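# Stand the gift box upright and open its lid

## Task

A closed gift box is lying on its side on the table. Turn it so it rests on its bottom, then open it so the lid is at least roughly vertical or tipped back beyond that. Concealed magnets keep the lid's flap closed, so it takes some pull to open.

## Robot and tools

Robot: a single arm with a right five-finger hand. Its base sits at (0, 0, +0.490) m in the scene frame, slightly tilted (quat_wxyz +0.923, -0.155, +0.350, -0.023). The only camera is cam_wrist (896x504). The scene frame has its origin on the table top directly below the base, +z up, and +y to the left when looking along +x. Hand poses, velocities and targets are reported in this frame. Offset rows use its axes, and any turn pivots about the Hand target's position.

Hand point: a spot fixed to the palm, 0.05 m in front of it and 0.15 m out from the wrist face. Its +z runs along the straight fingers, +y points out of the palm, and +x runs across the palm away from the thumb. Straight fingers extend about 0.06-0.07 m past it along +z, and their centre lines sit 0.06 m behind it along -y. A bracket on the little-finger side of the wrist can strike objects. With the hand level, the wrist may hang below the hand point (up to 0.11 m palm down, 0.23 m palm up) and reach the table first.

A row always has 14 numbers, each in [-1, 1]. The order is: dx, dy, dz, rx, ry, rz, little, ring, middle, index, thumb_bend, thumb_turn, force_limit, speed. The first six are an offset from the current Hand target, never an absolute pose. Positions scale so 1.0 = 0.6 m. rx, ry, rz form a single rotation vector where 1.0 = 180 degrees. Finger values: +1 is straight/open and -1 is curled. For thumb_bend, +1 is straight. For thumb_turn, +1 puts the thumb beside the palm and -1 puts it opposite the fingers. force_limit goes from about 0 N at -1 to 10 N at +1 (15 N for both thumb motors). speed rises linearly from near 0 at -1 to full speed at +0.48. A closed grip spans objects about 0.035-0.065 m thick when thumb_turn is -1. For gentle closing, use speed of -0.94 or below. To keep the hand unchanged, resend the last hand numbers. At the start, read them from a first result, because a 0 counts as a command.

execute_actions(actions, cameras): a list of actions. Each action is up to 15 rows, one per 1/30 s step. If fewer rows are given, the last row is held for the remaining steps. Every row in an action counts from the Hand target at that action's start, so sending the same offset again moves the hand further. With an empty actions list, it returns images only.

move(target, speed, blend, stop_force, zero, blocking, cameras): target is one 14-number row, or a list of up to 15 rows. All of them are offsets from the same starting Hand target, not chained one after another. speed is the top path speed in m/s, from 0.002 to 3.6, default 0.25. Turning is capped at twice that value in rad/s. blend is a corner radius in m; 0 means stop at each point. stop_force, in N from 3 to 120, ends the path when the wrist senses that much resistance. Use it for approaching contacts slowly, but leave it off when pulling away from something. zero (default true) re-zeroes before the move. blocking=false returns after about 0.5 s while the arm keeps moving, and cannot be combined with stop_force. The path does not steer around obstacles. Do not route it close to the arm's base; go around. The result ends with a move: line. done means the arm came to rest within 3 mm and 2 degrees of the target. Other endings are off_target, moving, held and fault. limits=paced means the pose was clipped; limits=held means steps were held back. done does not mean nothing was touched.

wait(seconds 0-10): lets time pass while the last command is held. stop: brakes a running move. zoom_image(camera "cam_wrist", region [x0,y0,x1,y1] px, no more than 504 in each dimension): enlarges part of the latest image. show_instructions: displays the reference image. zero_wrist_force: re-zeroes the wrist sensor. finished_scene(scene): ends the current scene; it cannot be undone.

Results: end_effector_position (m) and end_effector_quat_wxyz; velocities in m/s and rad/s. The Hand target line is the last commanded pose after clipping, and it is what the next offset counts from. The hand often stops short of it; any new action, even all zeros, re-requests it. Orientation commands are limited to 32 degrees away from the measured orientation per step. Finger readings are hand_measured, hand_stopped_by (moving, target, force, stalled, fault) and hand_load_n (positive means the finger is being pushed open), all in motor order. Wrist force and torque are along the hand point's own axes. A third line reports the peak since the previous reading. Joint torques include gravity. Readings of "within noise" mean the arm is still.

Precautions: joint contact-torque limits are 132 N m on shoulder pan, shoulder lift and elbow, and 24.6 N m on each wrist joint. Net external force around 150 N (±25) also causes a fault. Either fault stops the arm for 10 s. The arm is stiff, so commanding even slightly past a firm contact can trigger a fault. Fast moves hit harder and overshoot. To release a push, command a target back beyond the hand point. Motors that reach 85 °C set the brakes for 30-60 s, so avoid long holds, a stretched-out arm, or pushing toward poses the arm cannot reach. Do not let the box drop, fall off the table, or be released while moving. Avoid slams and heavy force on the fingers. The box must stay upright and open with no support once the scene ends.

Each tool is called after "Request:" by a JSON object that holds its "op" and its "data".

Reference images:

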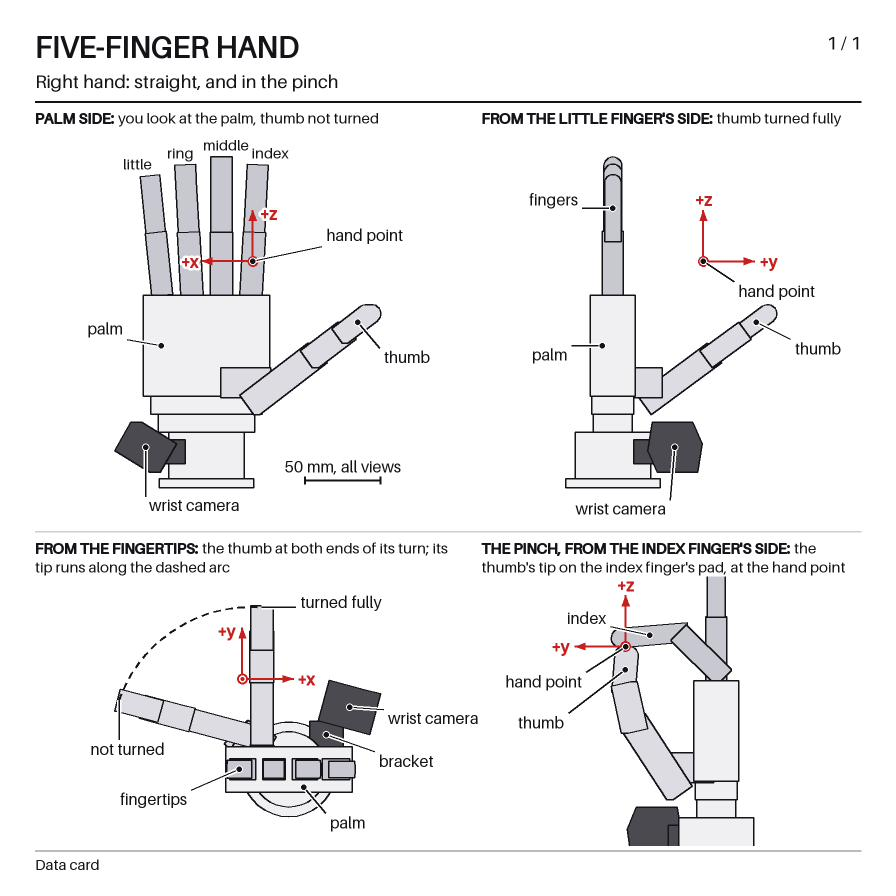

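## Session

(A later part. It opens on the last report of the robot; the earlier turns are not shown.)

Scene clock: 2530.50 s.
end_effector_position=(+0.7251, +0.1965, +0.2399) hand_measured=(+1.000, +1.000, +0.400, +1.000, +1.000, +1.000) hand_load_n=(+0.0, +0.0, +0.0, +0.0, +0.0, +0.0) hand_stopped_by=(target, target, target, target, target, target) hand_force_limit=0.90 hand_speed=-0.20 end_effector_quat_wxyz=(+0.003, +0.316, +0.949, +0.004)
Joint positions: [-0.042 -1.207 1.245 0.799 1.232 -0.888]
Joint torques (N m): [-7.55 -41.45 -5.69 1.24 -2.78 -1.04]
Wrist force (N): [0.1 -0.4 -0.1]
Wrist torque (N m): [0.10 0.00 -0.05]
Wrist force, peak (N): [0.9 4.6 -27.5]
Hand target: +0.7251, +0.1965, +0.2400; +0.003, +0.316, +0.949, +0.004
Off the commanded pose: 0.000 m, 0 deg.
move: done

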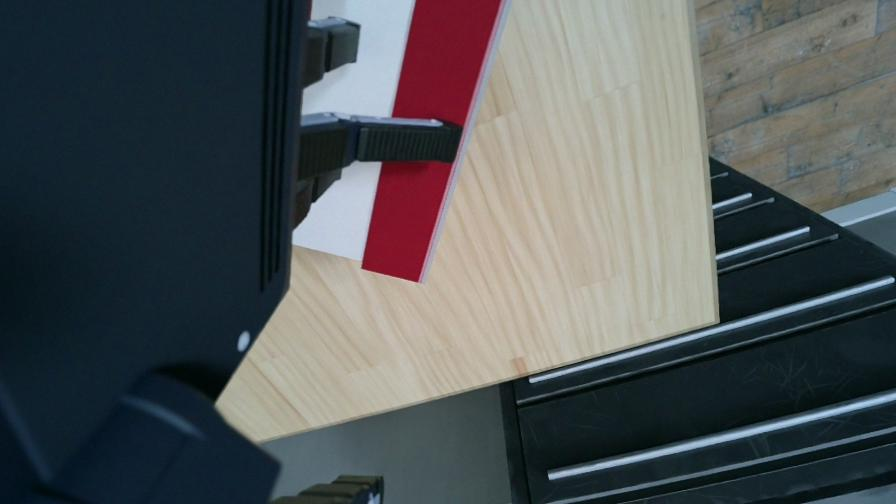

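Request:
{"op": "move", "data": {"target": [[0,0,0.02,0,0,0,1,1,0.9,1,1,1,0.4,0.3],[0,0,0.02,0.027,0.036,0,1,1,0.9,1,1,1,0.4,0.3]]}}

Request:
{"op": "move", "data": {"target": [0,0,-0.04,0,0,0,1,1,0.9,1,1,1,0.4,0.3], "speed": 0.006, "stop_force": 25}}

Request:
{"op": "move", "data": {"target": [0,0,0,0,0,0,1,1,0.4,1,1,1,0.9,-0.2], "cameras": ["cam_wrist"]}}

Request:
{"op": "zoom_image", "data": {"camera": "cam_wrist", "region": [280, 0, 500, 300]}}

Scene clock: 2543.60 s.
end_effector_position=(+0.7251, +0.1965, +0.2520) hand_measured=(+1.000, +1.000, +0.900, +1.000, +1.000, +1.000) hand_load_n=(+0.0, +0.0, +0.0, +0.0, +0.0, +0.0) hand_stopped_by=(target, target, target, target, target, target) hand_force_limit=0.40 hand_speed=0.30 end_effector_quat_wxyz=(-0.064, +0.316, +0.946, +0.026)
Joint positions: [-0.095 -1.16 1.149 0.989 1.115 -0.98]
Joint torques (N m): [-14.11 -36.95 -23.12 4.11 -2.61 -1.31]
Wrist force (N): [0.1 -0.9 0.0]
Wrist torque (N m): [0.03 -0.02 0.03]
Wrist force, peak (N): [-0.1 -1.2 -0.3]
Hand target: +0.7251, +0.1965, +0.2520; -0.064, +0.316, +0.946, +0.026
Off the commanded pose: 0.000 m, 0 deg.
move: done

Scene clock: 2547.53 s.
end_effector_position=(+0.7251, +0.1965, +0.2362) hand_measured=(+1.000, +1.000, +0.900, +1.000, +1.000, +1.000) hand_load_n=(+0.0, +0.0, -0.5, +0.0, -0.5, +0.0) hand_stopped_by=(target, target, target, target, target, target) hand_force_limit=0.40 hand_speed=0.30 end_effector_quat_wxyz=(-0.064, +0.316, +0.946, +0.026)
Joint positions: [-0.084 -1.132 1.135 0.97 1.121 -0.97]
Joint torques (N m): [-11.19 -44.05 1.65 0.86 -2.71 -1.14]
Wrist force (N): [3.4 -3.6 -25.7]
Wrist torque (N m): [1.53 0.67 0.06]
Wrist force, peak (N): [3.8 -3.9 -31.0]
Hand target: +0.7251, +0.1965, +0.2362; -0.064, +0.316, +0.946, +0.026 (not the last commanded pose)
Off the commanded pose: 0.008 m, 0 deg.
move: contact

Scene clock: 2548.03 s.
end_effector_position=(+0.7251, +0.1965, +0.2362) hand_measured=(+1.000, +1.000, +0.852, +1.000, +1.000, +1.000) hand_load_n=(+0.0, +0.0, +22.0, -6.5, +0.0, +0.0) hand_stopped_by=(target, target, force, target, target, target) hand_force_limit=0.90 hand_speed=-0.20 end_effector_quat_wxyz=(-0.064, +0.316, +0.946, +0.026)
Joint positions: [-0.084 -1.132 1.135 0.97 1.121 -0.97]
Joint torques (N m): [1.07 -35.61 -5.89 -5.46 -2.85 -1.25]
Wrist force (N): [5.4 -13.4 -36.2]
Wrist torque (N m): [2.55 0.89 -0.12]
Wrist force, peak (N): [5.2 -13.4 -37.0]
Hand target: +0.7251, +0.1965, +0.2362; -0.064, +0.316, +0.946, +0.026
Off the commanded pose: 0.000 m, 0 deg.
move: done

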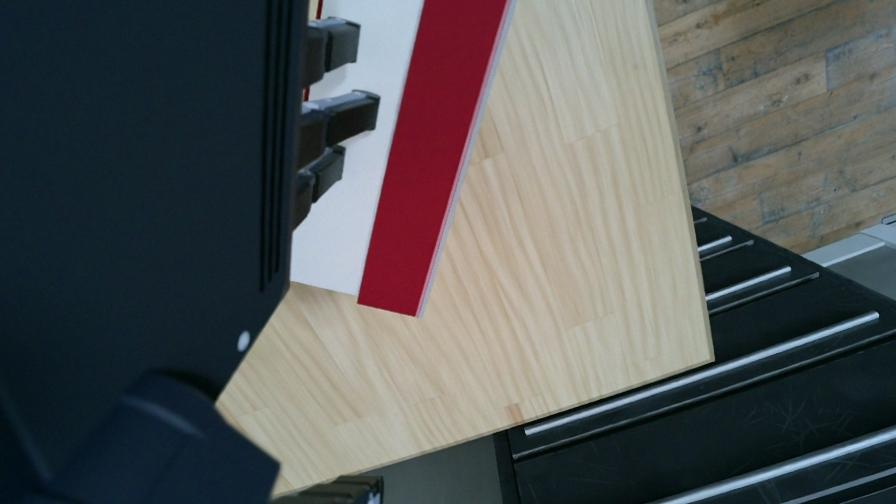

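Scaled by 1.680 from the camera's 896x504 image, which has a finer 1280x720 frame.

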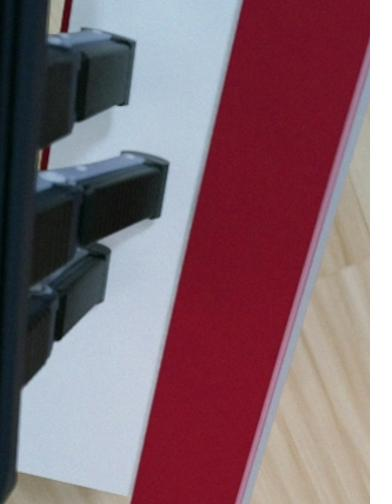

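Request:
{"op": "move", "data": {"target": [[0,0,0.015,0,0,0,1,1,0.8,1,1,1,0.4,0.3],[-0.002,-0.002,0.015,0.011,0.015,0,1,1,0.8,1,1,1,0.4,0.3]]}}

Request:
{"op": "move", "data": {"target": [0,0,-0.04,0,0,0,1,1,0.8,1,1,1,0.4,0.3], "speed": 0.006, "stop_force": 25}}

Request:
{"op": "move", "data": {"target": [0,0,0,0,0,0,1,1,0.4,1,1,1,0.9,-0.2], "cameras": ["cam_wrist"]}}

Request:
{"op": "zoom_image", "data": {"camera": "cam_wrist", "region": [280, 0, 500, 300]}}

Scene clock: 2555.87 s.
end_effector_position=(+0.7239, +0.1953, +0.2452) hand_measured=(+1.000, +1.000, +0.850, +1.000, +1.000, +1.000) hand_load_n=(+0.0, +0.0, +0.0, +0.0, +0.0, +0.0) hand_stopped_by=(target, target, force, target, target, target) hand_force_limit=0.40 hand_speed=0.30 end_effector_quat_wxyz=(-0.092, +0.315, +0.944, +0.035) end_effector_velocity=(+0.000, +0.000, +0.000) end_effector_angular_velocity=(+0.002, +0.004, +0.000)
Joint positions: [-0.108 -1.117 1.102 1.054 1.077 -1.017]
Joint velocities: [-0.001 0.001 -0.002 0.005 -0.002 -0.002]
Joint torques (N m): [-14.81 -38.24 -24.5 4.53 -3.22 -1.37]
Wrist force (N): [-0.2 -1.0 -0.1]
Wrist torque (N m): [0.01 0.01 -0.02]
Wrist force, peak (N): [5.5 -13.8 -37.3]
Hand target: +0.7239, +0.1953, +0.2452; -0.092, +0.315, +0.944, +0.035
Off the commanded pose: 0.000 m, 0 deg.
move: done

Scene clock: 2558.97 s.
end_effector_position=(+0.7239, +0.1954, +0.2344) hand_measured=(+1.000, +1.000, +0.850, +1.000, +1.000, +1.000) hand_load_n=(+0.0, +0.0, +0.5, +0.0, +0.0, +0.0) hand_stopped_by=(target, target, force, target, target, target) hand_force_limit=0.40 hand_speed=0.30 end_effector_quat_wxyz=(-0.092, +0.315, +0.944, +0.035)
Joint positions: [-0.1 -1.098 1.092 1.041 1.081 -1.01]
Joint torques (N m): [-12.7 -44.4 2.35 0.77 -2.84 -1.24]
Wrist force (N): [5.1 -3.2 -25.5]
Wrist torque (N m): [1.58 0.29 0.17]
Wrist force, peak (N): [5.1 -3.3 -31.4]
Hand target: +0.7239, +0.1954, +0.2344; -0.092, +0.315, +0.944, +0.035 (not the last commanded pose)
Off the commanded pose: 0.013 m, 0 deg.
move: contact

Scene clock: 2559.47 s.
end_effector_position=(+0.7239, +0.1953, +0.2344) hand_measured=(+1.000, +1.000, +0.400, +1.000, +1.000, +1.000) hand_load_n=(+0.0, +0.0, +0.0, +0.5, +0.0, +0.0) hand_stopped_by=(target, target, target, target, target, target) hand_force_limit=0.90 hand_speed=-0.20 end_effector_quat_wxyz=(-0.092, +0.315, +0.944, +0.035)
Joint positions: [-0.1 -1.098 1.092 1.041 1.081 -1.01]
Joint torques (N m): [-11.16 -44.81 -1.13 0.73 -2.83 -1.32]
Wrist force (N): [3.8 -2.0 -20.8]
Wrist torque (N m): [1.31 0.12 0.13]
Wrist force, peak (N): [5.5 -2.9 -25.3]
Hand target: +0.7239, +0.1954, +0.2344; -0.092, +0.315, +0.944, +0.035
Off the commanded pose: 0.000 m, 0 deg.
move: done

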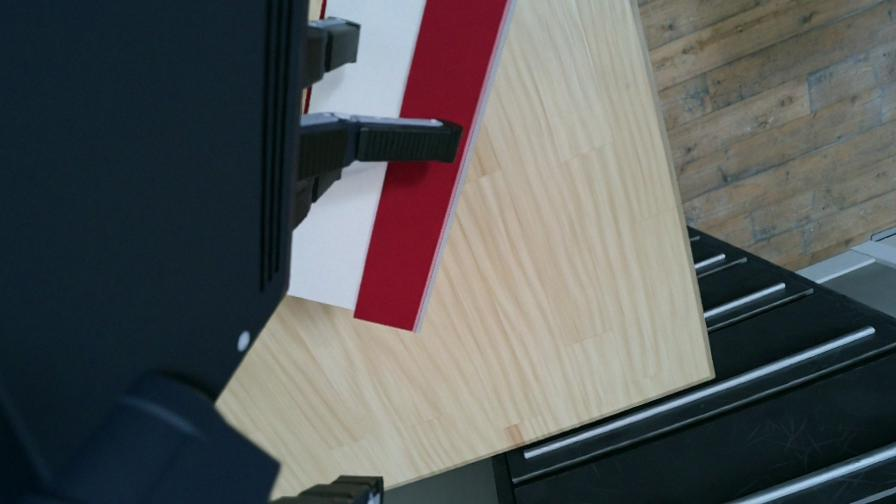

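Scaled by 1.680 from the camera's 896x504 image, which has a finer 1280x720 frame.

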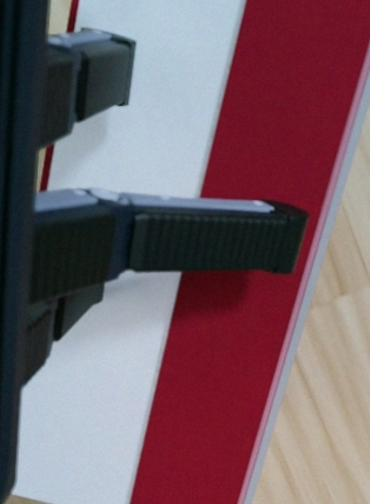

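Request:
{"op": "move", "data": {"target": [[0,0,0.015,0,0,0,1,1,0.9,1,1,1,0.4,0.3],[0,0,0.015,-0.0075,-0.010,0,1,1,0.9,1,1,1,0.4,0.3]]}}

Request:
{"op": "move", "data": {"target": [0,0,-0.04,0,0,0,1,1,0.9,1,1,1,0.4,0.3], "speed": 0.006, "stop_force": 25}}

Request:
{"op": "move", "data": {"target": [0,0,0,0,0,0,1,1,0.4,1,1,1,1,-0.2], "cameras": ["cam_wrist"]}}

Request:
{"op": "zoom_image", "data": {"camera": "cam_wrist", "region": [280, 0, 500, 300]}}

Scene clock: 2566.33 s.
end_effector_position=(+0.7240, +0.1953, +0.2434) hand_measured=(+1.000, +1.000, +0.900, +1.000, +1.000, +1.000) hand_load_n=(+0.0, -0.5, +0.0, +0.0, +0.0, +0.0) hand_stopped_by=(target, target, target, target, target, target) hand_force_limit=0.40 hand_speed=0.30 end_effector_quat_wxyz=(-0.074, +0.316, +0.946, +0.029)
Joint positions: [-0.096 -1.136 1.132 1.001 1.104 -0.989]
Joint torques (N m): [4.75 -55.73 -1.69 0.88 2.51 1.37]
Wrist force (N): [0.0 -1.2 -0.2]
Wrist torque (N m): [-0.01 0.00 -0.09]
Wrist force, peak (N): [4.1 -2.1 -21.0]
Hand target: +0.7239, +0.1954, +0.2434; -0.073, +0.316, +0.946, +0.029
Off the commanded pose: 0.000 m, 0 deg.
move: done

Scene clock: 2568.93 s.
end_effector_position=(+0.7240, +0.1954, +0.2356) hand_measured=(+1.000, +1.000, +0.900, +1.000, +1.000, +1.000) hand_load_n=(+0.0, +0.0, +0.0, +0.0, +0.0, +0.0) hand_stopped_by=(target, target, target, target, target, target) hand_force_limit=0.40 hand_speed=0.30 end_effector_quat_wxyz=(-0.073, +0.316, +0.946, +0.029)
Joint positions: [-0.09 -1.122 1.125 0.991 1.107 -0.984]
Joint torques (N m): [-12.03 -44.24 2.2 0.69 -2.62 -1.24]
Wrist force (N): [4.1 -4.1 -26.0]
Wrist torque (N m): [1.52 0.65 0.09]
Wrist force, peak (N): [4.4 -4.0 -32.0]
Hand target: +0.7240, +0.1954, +0.2356; -0.073, +0.316, +0.946, +0.029 (not the last commanded pose)
Off the commanded pose: 0.016 m, 0 deg.
move: contact

Scene clock: 2569.43 s.
end_effector_position=(+0.7239, +0.1953, +0.2356) hand_measured=(+1.000, +1.000, +0.870, +1.000, +1.000, +1.000) hand_load_n=(+0.5, -0.5, +22.0, -6.5, +0.0, +0.0) hand_stopped_by=(target, target, force, target, target, target) hand_force_limit=1.00 hand_speed=-0.20 end_effector_quat_wxyz=(-0.073, +0.316, +0.946, +0.029)
Joint positions: [-0.091 -1.122 1.125 0.991 1.107 -0.984]
Joint torques (N m): [-3.07 -43.6 -6.74 -4.03 -3.13 -1.25]
Wrist force (N): [5.1 -11.6 -28.2]
Wrist torque (N m): [2.08 0.71 -0.10]
Wrist force, peak (N): [5.2 -12.0 -29.0]
Hand target: +0.7240, +0.1954, +0.2356; -0.073, +0.316, +0.946, +0.029
Off the commanded pose: 0.000 m, 0 deg.
move: done

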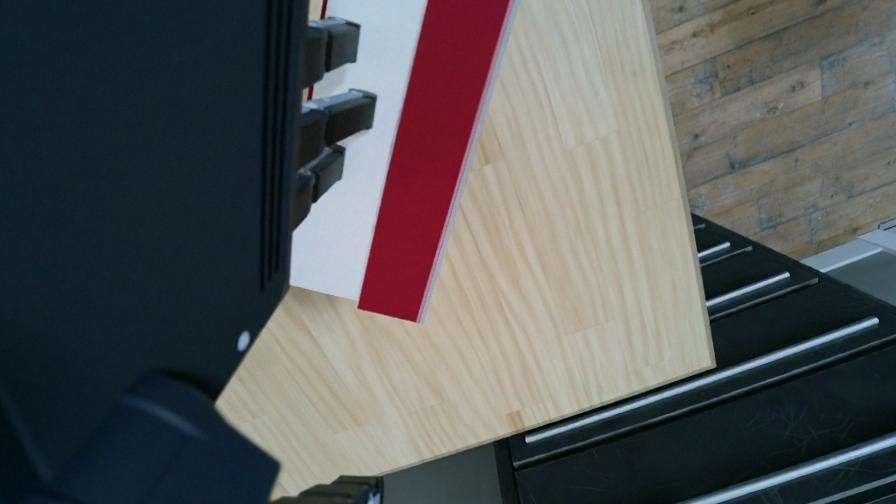

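Scaled by 1.680 from the camera's 896x504 image, which has a finer 1280x720 frame.

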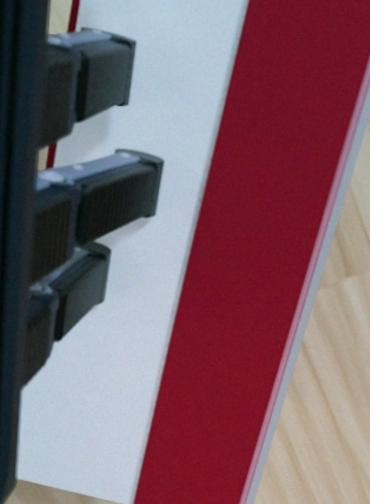

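Request:
{"op": "move", "data": {"target": [[0,0,0.015,0,0,0,1,1,0.85,1,1,1,0.4,0.3],[0.014,0.0187,0.015,0,0,0,1,1,0.85,1,1,1,0.4,0.3]]}}

Request:
{"op": "move", "data": {"target": [0,0,-0.04,0,0,0,1,1,0.85,1,1,1,0.4,0.3], "speed": 0.006, "stop_force": 25, "cameras": ["cam_wrist"]}}

Request:
{"op": "zoom_image", "data": {"camera": "cam_wrist", "region": [280, 0, 500, 300]}}

Scene clock: 2579.50 s.
end_effector_position=(+0.7323, +0.2065, +0.2446) hand_measured=(+1.000, +1.000, +0.868, +1.000, +1.000, +1.000) hand_load_n=(+0.0, +0.0, +0.0, +0.0, -0.5, +0.0) hand_stopped_by=(target, target, force, target, target, target) hand_force_limit=0.40 hand_speed=0.30 end_effector_quat_wxyz=(-0.073, +0.316, +0.946, +0.029)
Joint positions: [-0.076 -1.122 1.085 1.024 1.115 -0.97]
Joint torques (N m): [5.46 -37.97 -23.83 4.17 2.57 1.16]
Wrist force (N): [-0.1 -0.8 -0.1]
Wrist torque (N m): [0.02 0.02 -0.10]
Wrist force, peak (N): [5.2 -12.1 -28.3]
Hand target: +0.7324, +0.2066, +0.2446; -0.073, +0.316, +0.946, +0.029
Off the commanded pose: 0.000 m, 0 deg.
move: done

Scene clock: 2582.03 s.
end_effector_position=(+0.7324, +0.2066, +0.2371) hand_measured=(+1.000, +1.000, +0.868, +1.000, +1.000, +1.000) hand_load_n=(+0.0, +0.0, +0.0, +0.0, +0.0, +0.0) hand_stopped_by=(target, target, force, target, target, target) hand_force_limit=0.40 hand_speed=0.30 end_effector_quat_wxyz=(-0.073, +0.316, +0.946, +0.029)
Joint positions: [-0.07 -1.108 1.078 1.016 1.118 -0.965]
Joint torques (N m): [-10.1 -45.38 1.22 0.53 -3.06 -1.22]
Wrist force (N): [4.0 -5.3 -25.6]
Wrist torque (N m): [1.50 0.69 0.00]
Wrist force, peak (N): [3.9 -5.8 -29.9]
Hand target: +0.7324, +0.2066, +0.2371; -0.073, +0.316, +0.946, +0.029 (not the last commanded pose)
Off the commanded pose: 0.017 m, 0 deg.
move: contact

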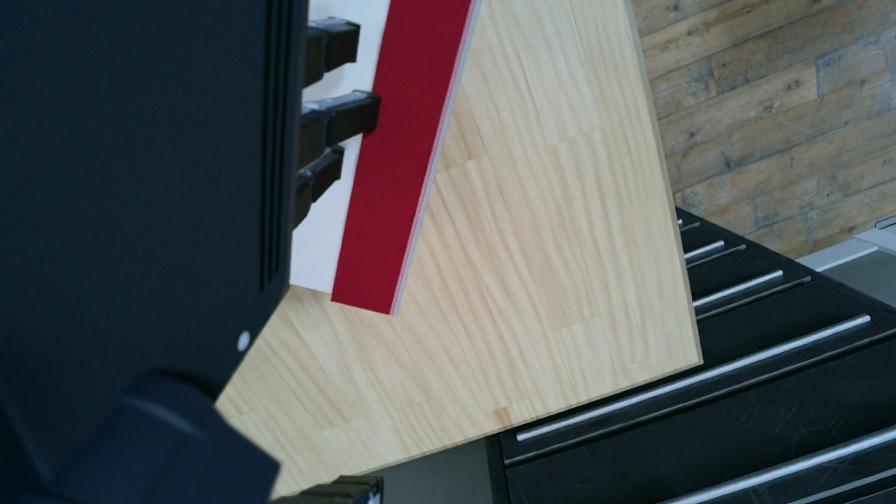

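Scaled by 1.680 from the camera's 896x504 image, which has a finer 1280x720 frame.

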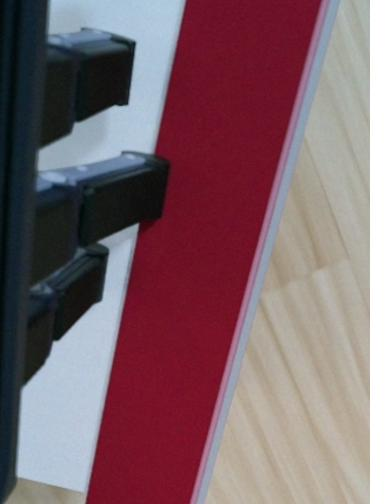

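Request:
{"op": "move", "data": {"target": [[0,0,0.015,0,0,0,1,1,0.868,1,1,1,0.4,0.3],[-0.006,-0.008,0.015,0,0,0,1,1,0.868,1,1,1,0.4,0.3]]}}

Request:
{"op": "move", "data": {"target": [0,0,-0.04,0,0,0,1,1,0.868,1,1,1,0.4,0.3], "speed": 0.006, "stop_force": 25}}

Request:
{"op": "move", "data": {"target": [0,0,0,0,0,0,1,1,0.4,1,1,1,1,-0.2], "cameras": ["cam_wrist"]}}

Request:
{"op": "zoom_image", "data": {"camera": "cam_wrist", "region": [280, 0, 500, 300]}}

Scene clock: 2589.33 s.
end_effector_position=(+0.7288, +0.2019, +0.2461) hand_measured=(+1.000, +1.000, +0.868, +1.000, +1.000, +1.000) hand_load_n=(+0.0, +0.0, +0.0, +0.0, +0.0, +0.0) hand_stopped_by=(target, target, target, target, target, target) hand_force_limit=0.40 hand_speed=0.30 end_effector_quat_wxyz=(-0.073, +0.316, +0.946, +0.029)
Joint positions: [-0.086 -1.132 1.107 1.017 1.11 -0.979]
Joint torques (N m): [-13.2 -55.82 -2.18 0.66 -2.83 -1.12]
Wrist force (N): [0.1 -1.0 -0.1]
Wrist torque (N m): [0.01 0.00 0.02]
Wrist force, peak (N): [4.0 -5.5 -25.9]
Hand target: +0.7288, +0.2018, +0.2461; -0.073, +0.316, +0.946, +0.029
Off the commanded pose: 0.000 m, 0 deg.
move: done

Scene clock: 2592.40 s.
end_effector_position=(+0.7288, +0.2018, +0.2353) hand_measured=(+1.000, +1.000, +0.868, +1.000, +1.000, +1.000) hand_load_n=(+0.0, +0.0, -0.5, +0.0, +0.0, +0.0) hand_stopped_by=(target, target, target, target, target, target) hand_force_limit=0.40 hand_speed=0.30 end_effector_quat_wxyz=(-0.073, +0.316, +0.946, +0.029)
Joint positions: [-0.078 -1.112 1.097 1.004 1.114 -0.972]
Joint torques (N m): [-12.01 -45.43 1.11 0.64 -2.72 -1.21]
Wrist force (N): [4.1 -4.2 -25.3]
Wrist torque (N m): [1.46 0.54 0.08]
Wrist force, peak (N): [4.6 -4.3 -31.4]
Hand target: +0.7288, +0.2018, +0.2354; -0.073, +0.316, +0.946, +0.029 (not the last commanded pose)
Off the commanded pose: 0.013 m, 0 deg.
move: contact

Scene clock: 2592.90 s.
end_effector_position=(+0.7288, +0.2018, +0.2354) hand_measured=(+1.000, +1.000, +0.834, +1.000, +1.000, +1.000) hand_load_n=(+0.0, +0.0, +22.0, -9.0, +0.0, +0.0) hand_stopped_by=(target, target, force, target, target, target) hand_force_limit=1.00 hand_speed=-0.20 end_effector_quat_wxyz=(-0.073, +0.316, +0.946, +0.029)
Joint positions: [-0.078 -1.112 1.097 1.004 1.114 -0.972]
Joint torques (N m): [-4.47 -41.99 -4.55 -3.26 -3.21 -1.06]
Wrist force (N): [5.5 -10.3 -28.0]
Wrist torque (N m): [1.92 0.56 -0.10]
Wrist force, peak (N): [5.4 -10.0 -28.6]
Hand target: +0.7288, +0.2018, +0.2354; -0.073, +0.316, +0.946, +0.029
Off the commanded pose: 0.000 m, 0 deg.
move: done

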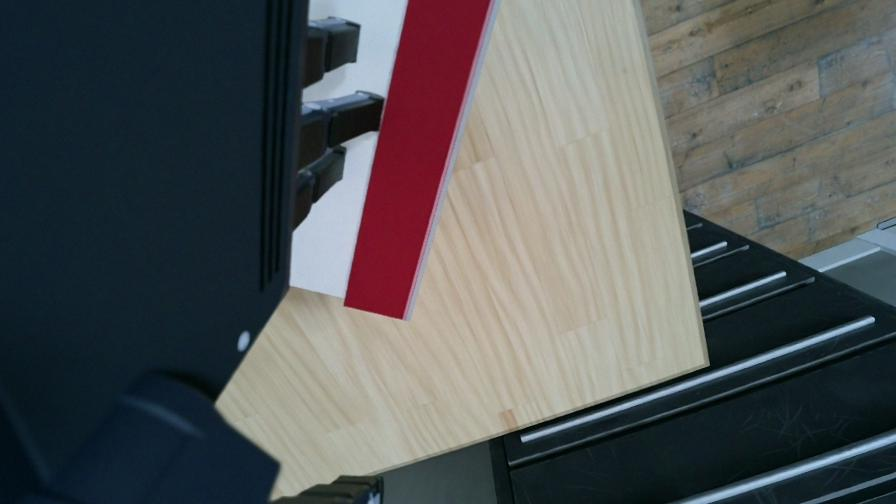

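Scaled by 1.680 from the camera's 896x504 image, which has a finer 1280x720 frame.

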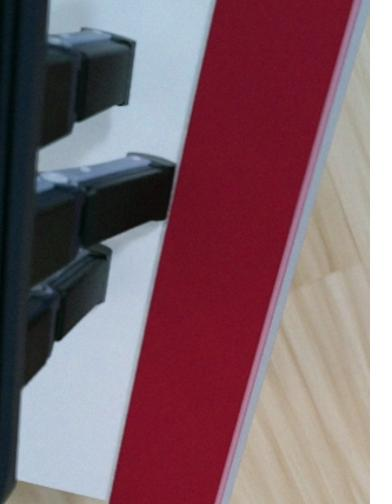

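Request:
{"op": "move", "data": {"target": [0,0,0.0012,0,0,0,1,1,0.38,1,1,1,1,-0.2]}}

Request:
{"op": "move", "data": {"target": [0,0,0,0,0,0,1,1,0.36,1,1,1,1,-0.2], "cameras": ["cam_wrist"]}}

Request:
{"op": "zoom_image", "data": {"camera": "cam_wrist", "region": [280, 0, 500, 300]}}

Scene clock: 2600.80 s.
end_effector_position=(+0.7288, +0.2018, +0.2360) hand_measured=(+1.000, +1.000, +0.832, +1.000, +1.000, +1.000) hand_load_n=(+0.0, +0.0, +6.0, -3.0, +0.0, +0.0) hand_stopped_by=(target, target, force, target, target, target) hand_force_limit=1.00 hand_speed=-0.20 end_effector_quat_wxyz=(-0.073, +0.316, +0.946, +0.029)
Joint positions: [-0.079 -1.113 1.098 1.005 1.114 -0.972]
Joint torques (N m): [-12.88 -54.14 -1.73 3.48 -3.22 -1.32]
Wrist force (N): [1.3 -3.0 -5.3]
Wrist torque (N m): [0.40 0.16 -0.03]
Wrist force, peak (N): [5.5 -9.8 -28.3]
Hand target: +0.7288, +0.2018, +0.2361; -0.073, +0.316, +0.946, +0.029
Off the commanded pose: 0.000 m, 0 deg.
move: done

Scene clock: 2601.30 s.
end_effector_position=(+0.7288, +0.2018, +0.2361) hand_measured=(+1.000, +1.000, +0.360, +1.000, +1.000, +1.000) hand_load_n=(+0.0, +0.0, +0.5, +0.0, +0.0, +0.0) hand_stopped_by=(target, target, target, target, target, target) hand_force_limit=1.00 hand_speed=-0.20 end_effector_quat_wxyz=(-0.073, +0.316, +0.946, +0.029)
Joint positions: [-0.079 -1.114 1.098 1.005 1.114 -0.973]
Joint torques (N m): [-13.24 -55.76 -3.09 3.56 -1.78 -1.2]
Wrist force (N): [0.3 -1.3 -0.5]
Wrist torque (N m): [0.05 -0.02 -0.01]
Wrist force, peak (N): [1.8 -2.8 -5.2]
Hand target: +0.7288, +0.2018, +0.2361; -0.073, +0.316, +0.946, +0.029
Off the commanded pose: 0.000 m, 0 deg.
move: done

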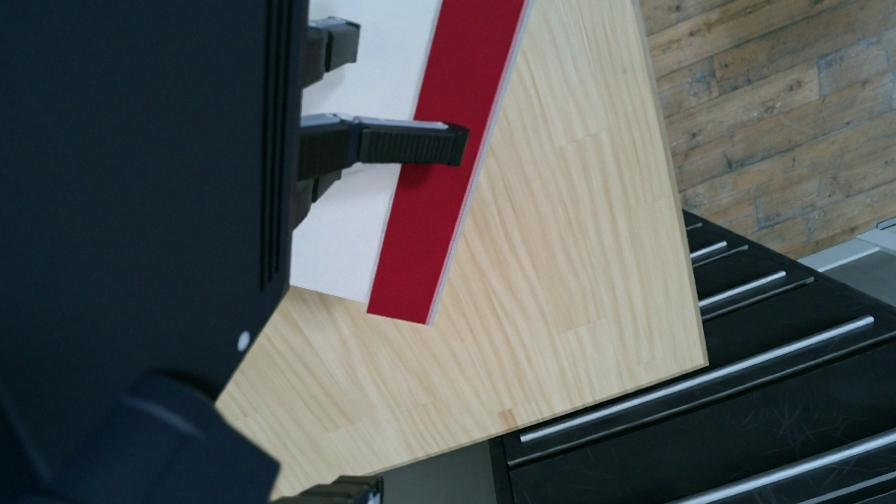

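Scaled by 1.680 from the camera's 896x504 image, which has a finer 1280x720 frame.

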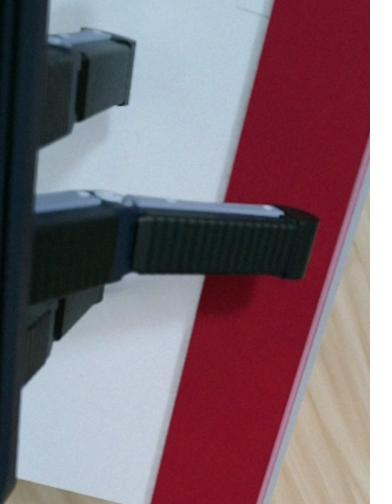

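Request:
{"op": "move", "data": {"target": [[0,0,0.1,0,0,0,1,1,1,1,1,1,0.4,0.3],[-0.32,-0.35,0.26,-0.031,-0.041,0,1,1,1,1,1,1,0.4,0.3]], "cameras": ["cam_wrist"]}}

Request:
{"op": "zoom_image", "data": {"camera": "cam_wrist", "region": [500, 0, 896, 320]}}

Scene clock: 2608.93 s.
end_effector_position=(+0.5368, -0.0082, +0.3920) hand_measured=(+1.000, +1.000, +1.000, +1.000, +1.000, +1.000) hand_load_n=(+0.0, +0.0, +0.0, -0.5, +0.0, +0.0) hand_stopped_by=(target, target, target, target, target, target) hand_force_limit=0.40 hand_speed=0.30 end_effector_quat_wxyz=(+0.003, +0.316, +0.949, +0.003)
Joint positions: [-0.885 -1.586 1.996 0.919 0.806 -1.764]
Joint torques (N m): [-17.44 -7.17 -0.87 3.64 -2.64 -1.36]
Wrist force (N): [0.5 -0.7 -0.1]
Wrist torque (N m): [0.02 -0.09 0.05]
Wrist force, peak (N): [0.7 -1.4 -0.6]
Hand target: +0.5368, -0.0082, +0.3921; +0.003, +0.316, +0.949, +0.003
Off the commanded pose: 0.000 m, 0 deg.
move: done

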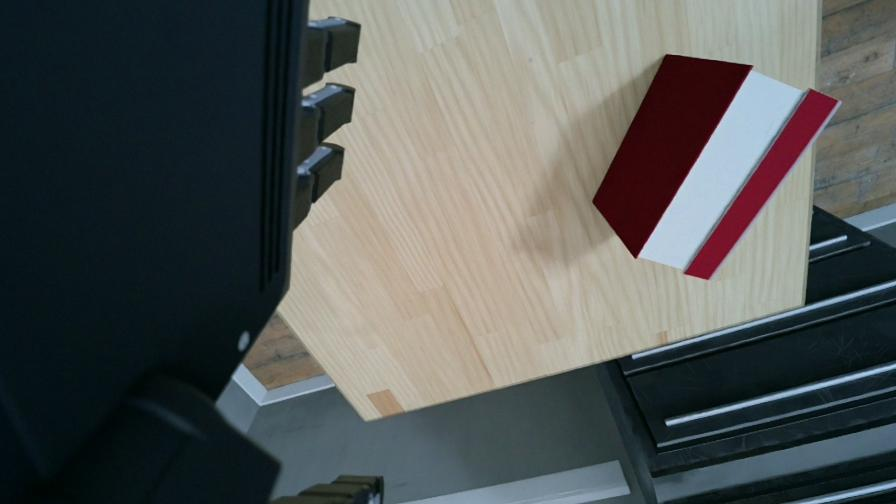

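Scaled by 1.273 from the camera's 896x504 image, which has a finer 1280x720 frame.

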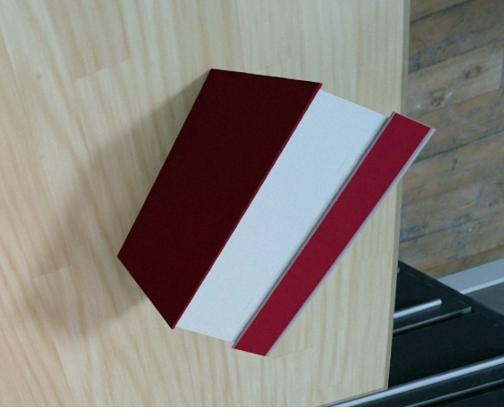

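Request:
{"op": "move", "data": {"target": [[0.3137,0.342,-0.1,0,0,0,1,1,1,1,1,1,0.4,0.3],[0.3137,0.342,-0.2477,0,0,0,1,1,1,1,1,1,0.4,0.3],[0.4137,0.475,-0.2477,0,0,0,1,1,1,1,1,1,0.4,0.3]], "speed": [0.25,0.1,0.04], "cameras": ["cam_wrist"]}}

Scene clock: 2625.60 s.
end_effector_position=(+0.7850, +0.2767, +0.2435) hand_measured=(+1.000, +1.000, +1.000, +1.000, +1.000, +1.000) hand_load_n=(+0.0, +0.0, +0.0, +0.0, +0.0, -0.5) hand_stopped_by=(target, target, target, target, target, target) hand_force_limit=0.40 hand_speed=0.30 end_effector_quat_wxyz=(+0.003, +0.316, +0.949, +0.003)
Joint positions: [0.101 -1.058 0.859 1.005 1.331 -0.779]
Joint torques (N m): [10.74 -41.77 -25.55 4.18 2.49 1.5]
Wrist force (N): [0.1 -1.0 0.3]
Wrist torque (N m): [-0.06 0.02 -0.10]
Wrist force, peak (N): [0.6 -1.4 -0.3]
Hand target: +0.7850, +0.2768, +0.2435; +0.003, +0.316, +0.949, +0.003
Off the commanded pose: 0.000 m, 0 deg.
move: done

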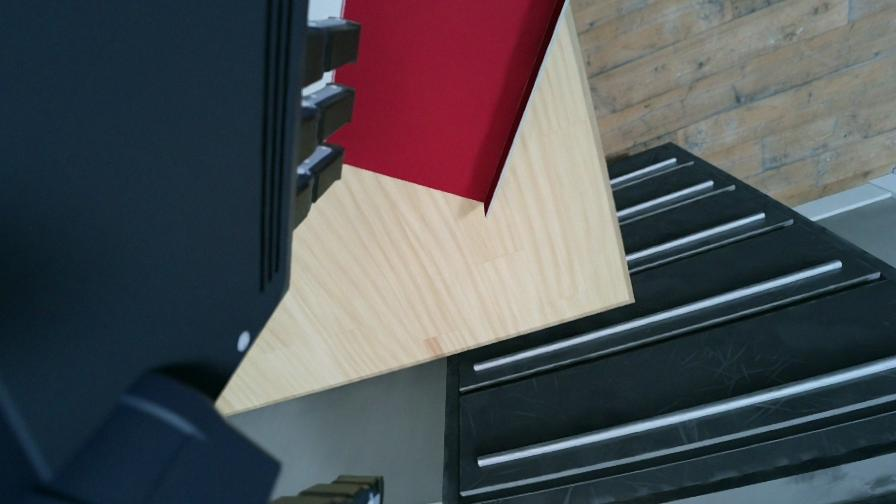

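Request:
{"op": "move", "data": {"target": [[0,0,0.1,0,0,0,1,1,1,1,1,1,0.4,0.3],[-0.36,-0.4,0.3,0,0,0,1,1,1,1,1,1,0.4,0.3]], "cameras": ["cam_wrist"]}}

Request:
{"op": "zoom_image", "data": {"camera": "cam_wrist", "region": [500, 0, 896, 320]}}

Scene clock: 2632.20 s.
end_effector_position=(+0.5691, +0.0368, +0.4234) hand_measured=(+1.000, +1.000, +1.000, +1.000, +1.000, +1.000) hand_load_n=(+0.0, +0.0, +0.0, +0.0, -0.5, +0.0) hand_stopped_by=(target, target, target, target, target, target) hand_force_limit=0.40 hand_speed=0.30 end_effector_quat_wxyz=(+0.003, +0.316, +0.949, +0.003)
Joint positions: [-0.81 -1.677 1.913 1.024 0.827 -1.665]
Joint torques (N m): [-15.04 -7.72 -1.19 3.48 -2.95 -1.2]
Wrist force (N): [0.0 -0.6 -0.1]
Wrist torque (N m): [0.04 -0.05 0.03]
Wrist force, peak (N): [0.6 -2.2 -0.2]
Hand target: +0.5690, +0.0368, +0.4235; +0.003, +0.316, +0.949, +0.003
Off the commanded pose: 0.000 m, 0 deg.
move: done

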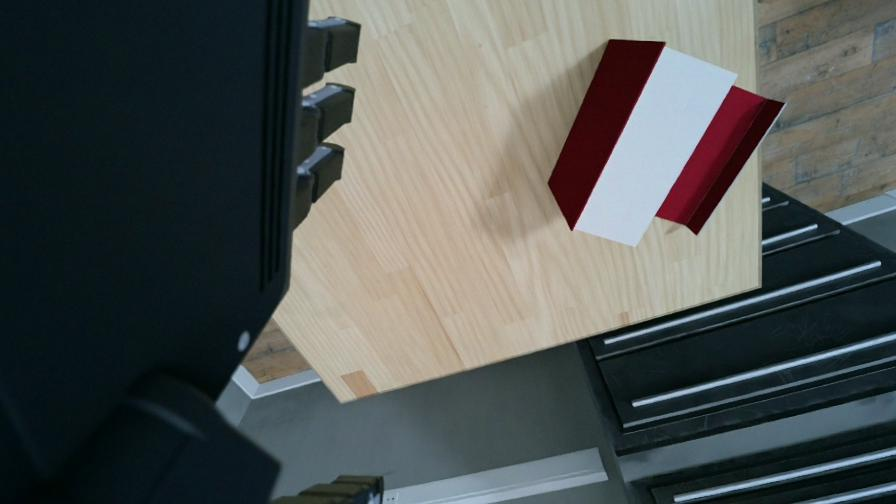

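Scaled by 1.273 from the camera's 896x504 image, which has a finer 1280x720 frame.

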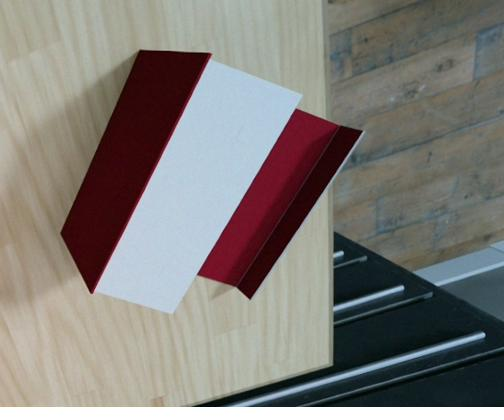

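Request:
{"op": "move", "data": {"target": [[0.1,0.1,0,0,0,-0.5,-0.6,-0.6,-0.6,-0.6,1,-1,0.4,0.3],[0.3,0.415,-0.1,0,0,-1.0,-0.6,-0.6,-0.6,-0.6,1,-1,0.4,0.3]], "speed": 0.4, "cameras": ["cam_wrist"]}}

Scene clock: 2670.47 s.
end_effector_position=(+0.7477, +0.2853, +0.3634) hand_measured=(-0.600, -0.600, -0.600, -0.600, +1.000, -1.000) hand_load_n=(+0.0, +0.0, +0.5, +0.0, -0.5, +0.0) hand_stopped_by=(target, target, target, target, target, target) hand_force_limit=0.40 hand_speed=0.30 end_effector_quat_wxyz=(-0.029, +0.948, -0.315, +0.035)
Joint positions: [0.142 -0.845 0.035 1.524 1.346 2.409]
Joint torques (N m): [-9.02 -48.27 -28.96 3.72 -2.81 1.54]
Wrist force (N): [0.3 -0.7 0.2]
Wrist torque (N m): [0.01 -0.07 -0.11]
Wrist force, peak (N): [0.6 -1.3 -0.5]
Hand target: +0.7490, +0.2858, +0.3635; +0.003, +0.949, -0.316, -0.003
Off the commanded pose: 0.001 m, 6 deg.
elbow stopped short: the move would have taken joint 3 (elbow) straighter than the controller allows.
move: off_target

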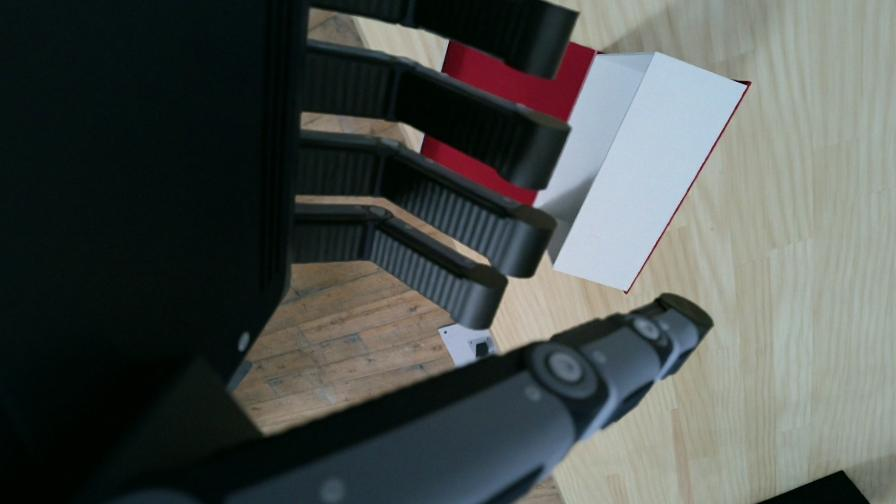

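Request:
{"op": "move", "data": {"target": [[-0.2,-0.3,0,0,0,0.5,1,1,1,1,1,1,0.4,0.3],[-0.12,-0.18,0.03,0,0,0.98,1,1,1,1,1,1,0.4,0.3],[0.05,-0.03,0,0,0,0.98,1,1,1,1,1,1,0.4,0.3],[0.05,-0.03,-0.285,0,0,0.98,1,1,1,1,1,1,0.4,0.3]], "speed": [0.4,0.4,0.25,0.15], "cameras": ["cam_wrist"]}}

Scene clock: 2692.23 s.
end_effector_position=(+0.7790, +0.2678, +0.1926) hand_measured=(+1.000, +1.000, +1.000, +1.000, +1.000, +1.000) hand_load_n=(+0.0, +0.0, +0.0, +0.0, +0.0, +0.0) hand_stopped_by=(target, target, target, target, target, target) hand_force_limit=0.40 hand_speed=0.30 end_effector_quat_wxyz=(+0.003, +0.346, +0.938, +0.003)
Joint positions: [0.116 -0.987 0.855 0.934 1.342 -0.705]
Joint torques (N m): [9.21 -42.31 -26.28 4.01 2.51 1.48]
Wrist force (N): [0.5 -1.0 0.1]
Wrist torque (N m): [-0.04 -0.02 -0.04]
Wrist force, peak (N): [0.7 -1.6 -0.5]
Hand target: +0.7790, +0.2678, +0.1925; +0.003, +0.346, +0.938, +0.003
Off the commanded pose: 0.000 m, 0 deg.
move: done

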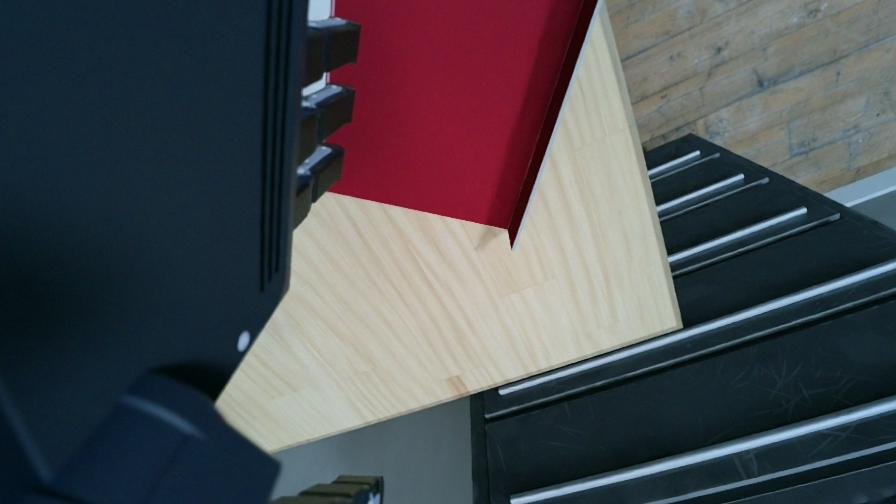

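Request:
{"op": "move", "data": {"target": [-0.065,-0.0757,0,0,0,0,1,1,1,1,1,1,0.4,0.3], "speed": 0.04, "cameras": ["cam_wrist"]}}

Scene clock: 2697.37 s.
end_effector_position=(+0.7401, +0.2224, +0.1925) hand_measured=(+1.000, +1.000, +1.000, +1.000, +1.000, +1.000) hand_load_n=(+0.0, +0.0, -0.5, -0.5, +0.0, +0.0) hand_stopped_by=(target, target, target, target, target, target) hand_force_limit=0.40 hand_speed=0.30 end_effector_quat_wxyz=(+0.003, +0.346, +0.938, +0.003)
Joint positions: [0.044 -1.089 1.114 0.792 1.292 -0.759]
Joint torques (N m): [-10.29 -57.49 -0.88 0.61 -2.85 -1.18]
Wrist force (N): [0.1 -0.8 -0.1]
Wrist torque (N m): [-0.04 0.01 0.01]
Wrist force, peak (N): [0.4 -1.4 0.4]
Hand target: +0.7400, +0.2224, +0.1925; +0.003, +0.346, +0.938, +0.003
Off the commanded pose: 0.000 m, 0 deg.
move: done

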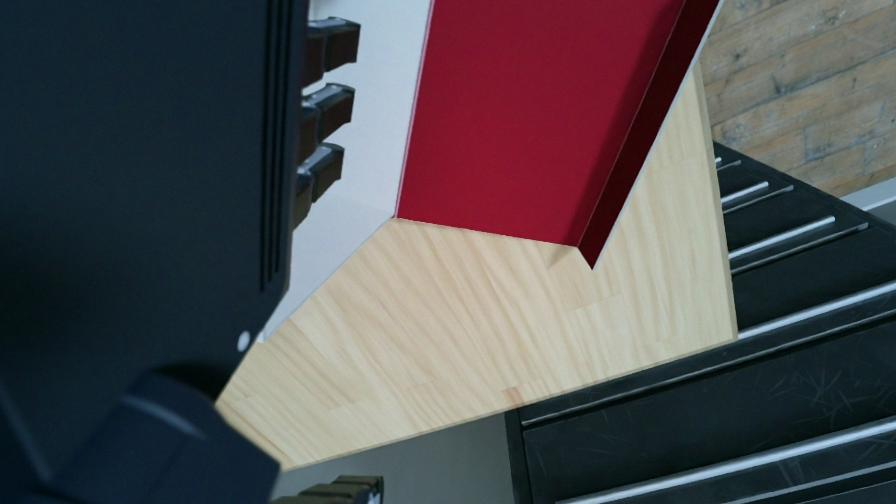

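Request:
{"op": "move", "data": {"target": [-0.065,-0.0757,0,0,0,0,1,1,1,1,1,1,0.4,0.3], "speed": 0.04, "cameras": ["cam_wrist"]}}

Scene clock: 2704.00 s.
end_effector_position=(+0.7011, +0.1770, +0.1925) hand_measured=(+1.000, +1.000, +1.000, +1.000, +1.000, +1.000) hand_load_n=(+0.0, +0.0, +0.0, +0.0, -0.5, +0.0) hand_stopped_by=(target, target, target, target, target, target) hand_force_limit=0.40 hand_speed=0.30 end_effector_quat_wxyz=(+0.003, +0.346, +0.938, +0.003)
Joint positions: [-0.037 -1.161 1.319 0.677 1.237 -0.821]
Joint torques (N m): [-11.15 -54.23 0.22 0.52 -2.83 -1.07]
Wrist force (N): [0.2 -0.7 -0.4]
Wrist torque (N m): [0.05 0.01 0.02]
Wrist force, peak (N): [0.1 -1.1 -0.4]
Hand target: +0.7010, +0.1770, +0.1925; +0.003, +0.346, +0.938, +0.003
Off the commanded pose: 0.000 m, 0 deg.
move: done

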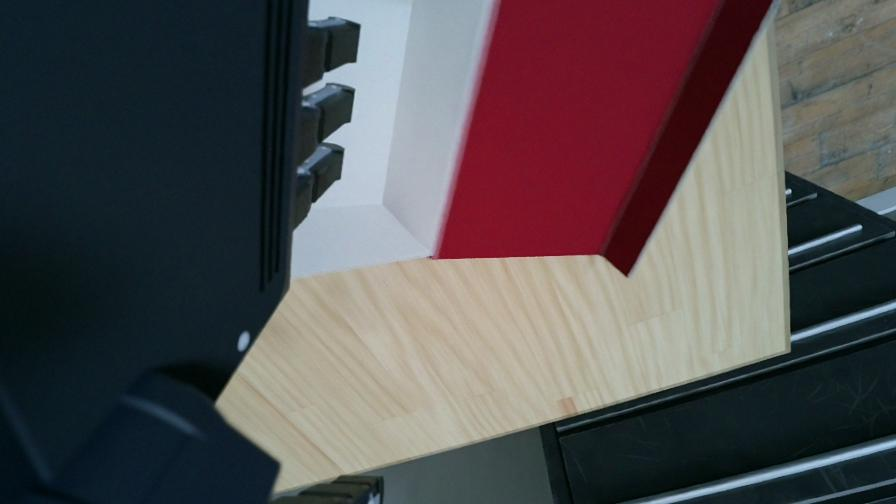

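Request:
{"op": "move", "data": {"target": [[0,0,0.15,0,0,0,1,1,1,1,1,1,0.4,0.3],[-0.23,-0.25,0.38,0,0,0,1,1,1,1,1,1,0.4,0.3]], "cameras": ["cam_wrist"]}}

Request:
{"op": "zoom_image", "data": {"camera": "cam_wrist", "region": [460, 0, 896, 320]}}

Scene clock: 2711.30 s.
end_effector_position=(+0.5631, +0.0270, +0.4204) hand_measured=(+1.000, +1.000, +1.000, +1.000, +1.000, +1.000) hand_load_n=(+0.0, +0.0, +0.0, +0.0, +0.0, +0.0) hand_stopped_by=(target, target, target, target, target, target) hand_force_limit=0.40 hand_speed=0.30 end_effector_quat_wxyz=(+0.003, +0.346, +0.938, +0.003) end_effector_velocity=(-0.001, +0.000, +0.000) end_effector_angular_velocity=(+0.002, +0.003, -0.002)
Joint positions: [-0.831 -1.673 1.938 1.014 0.821 -1.629]
Joint velocities: [-0.001 0.001 0 0.005 0 -0.003]
Joint torques (N m): [-15.15 -7.59 -0.26 3.66 -2.74 -1.36]
Wrist force (N): [0.6 -0.6 -0.2]
Wrist torque (N m): [0.04 -0.12 0.06]
Wrist force, peak (N): [0.5 -1.8 -0.6]
Hand target: +0.5630, +0.0270, +0.4205; +0.003, +0.346, +0.938, +0.003
Off the commanded pose: 0.000 m, 0 deg.
move: done

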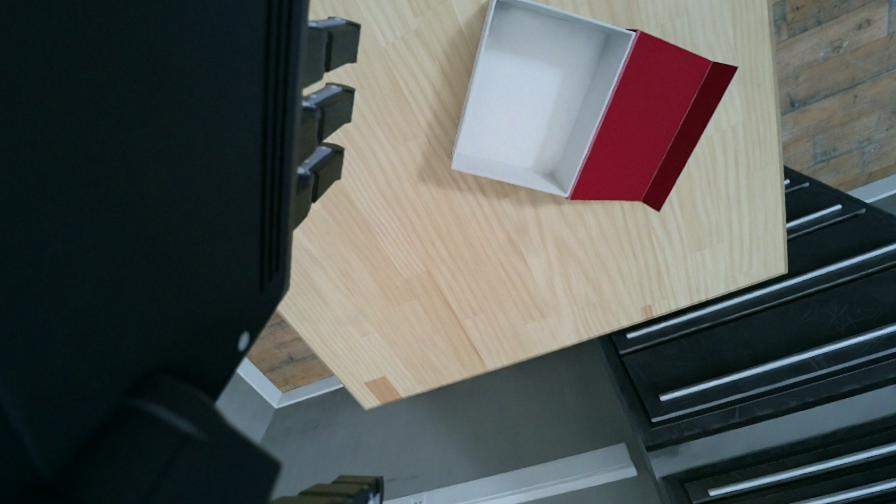

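Scaled by 1.156 from the camera's 896x504 image, which has a finer 1280x720 frame.

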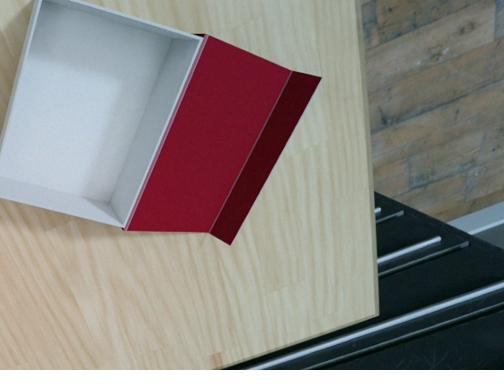

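Request:
{"op": "finished_scene", "data": {"scene": 1}}

The scene is finished: the task was done.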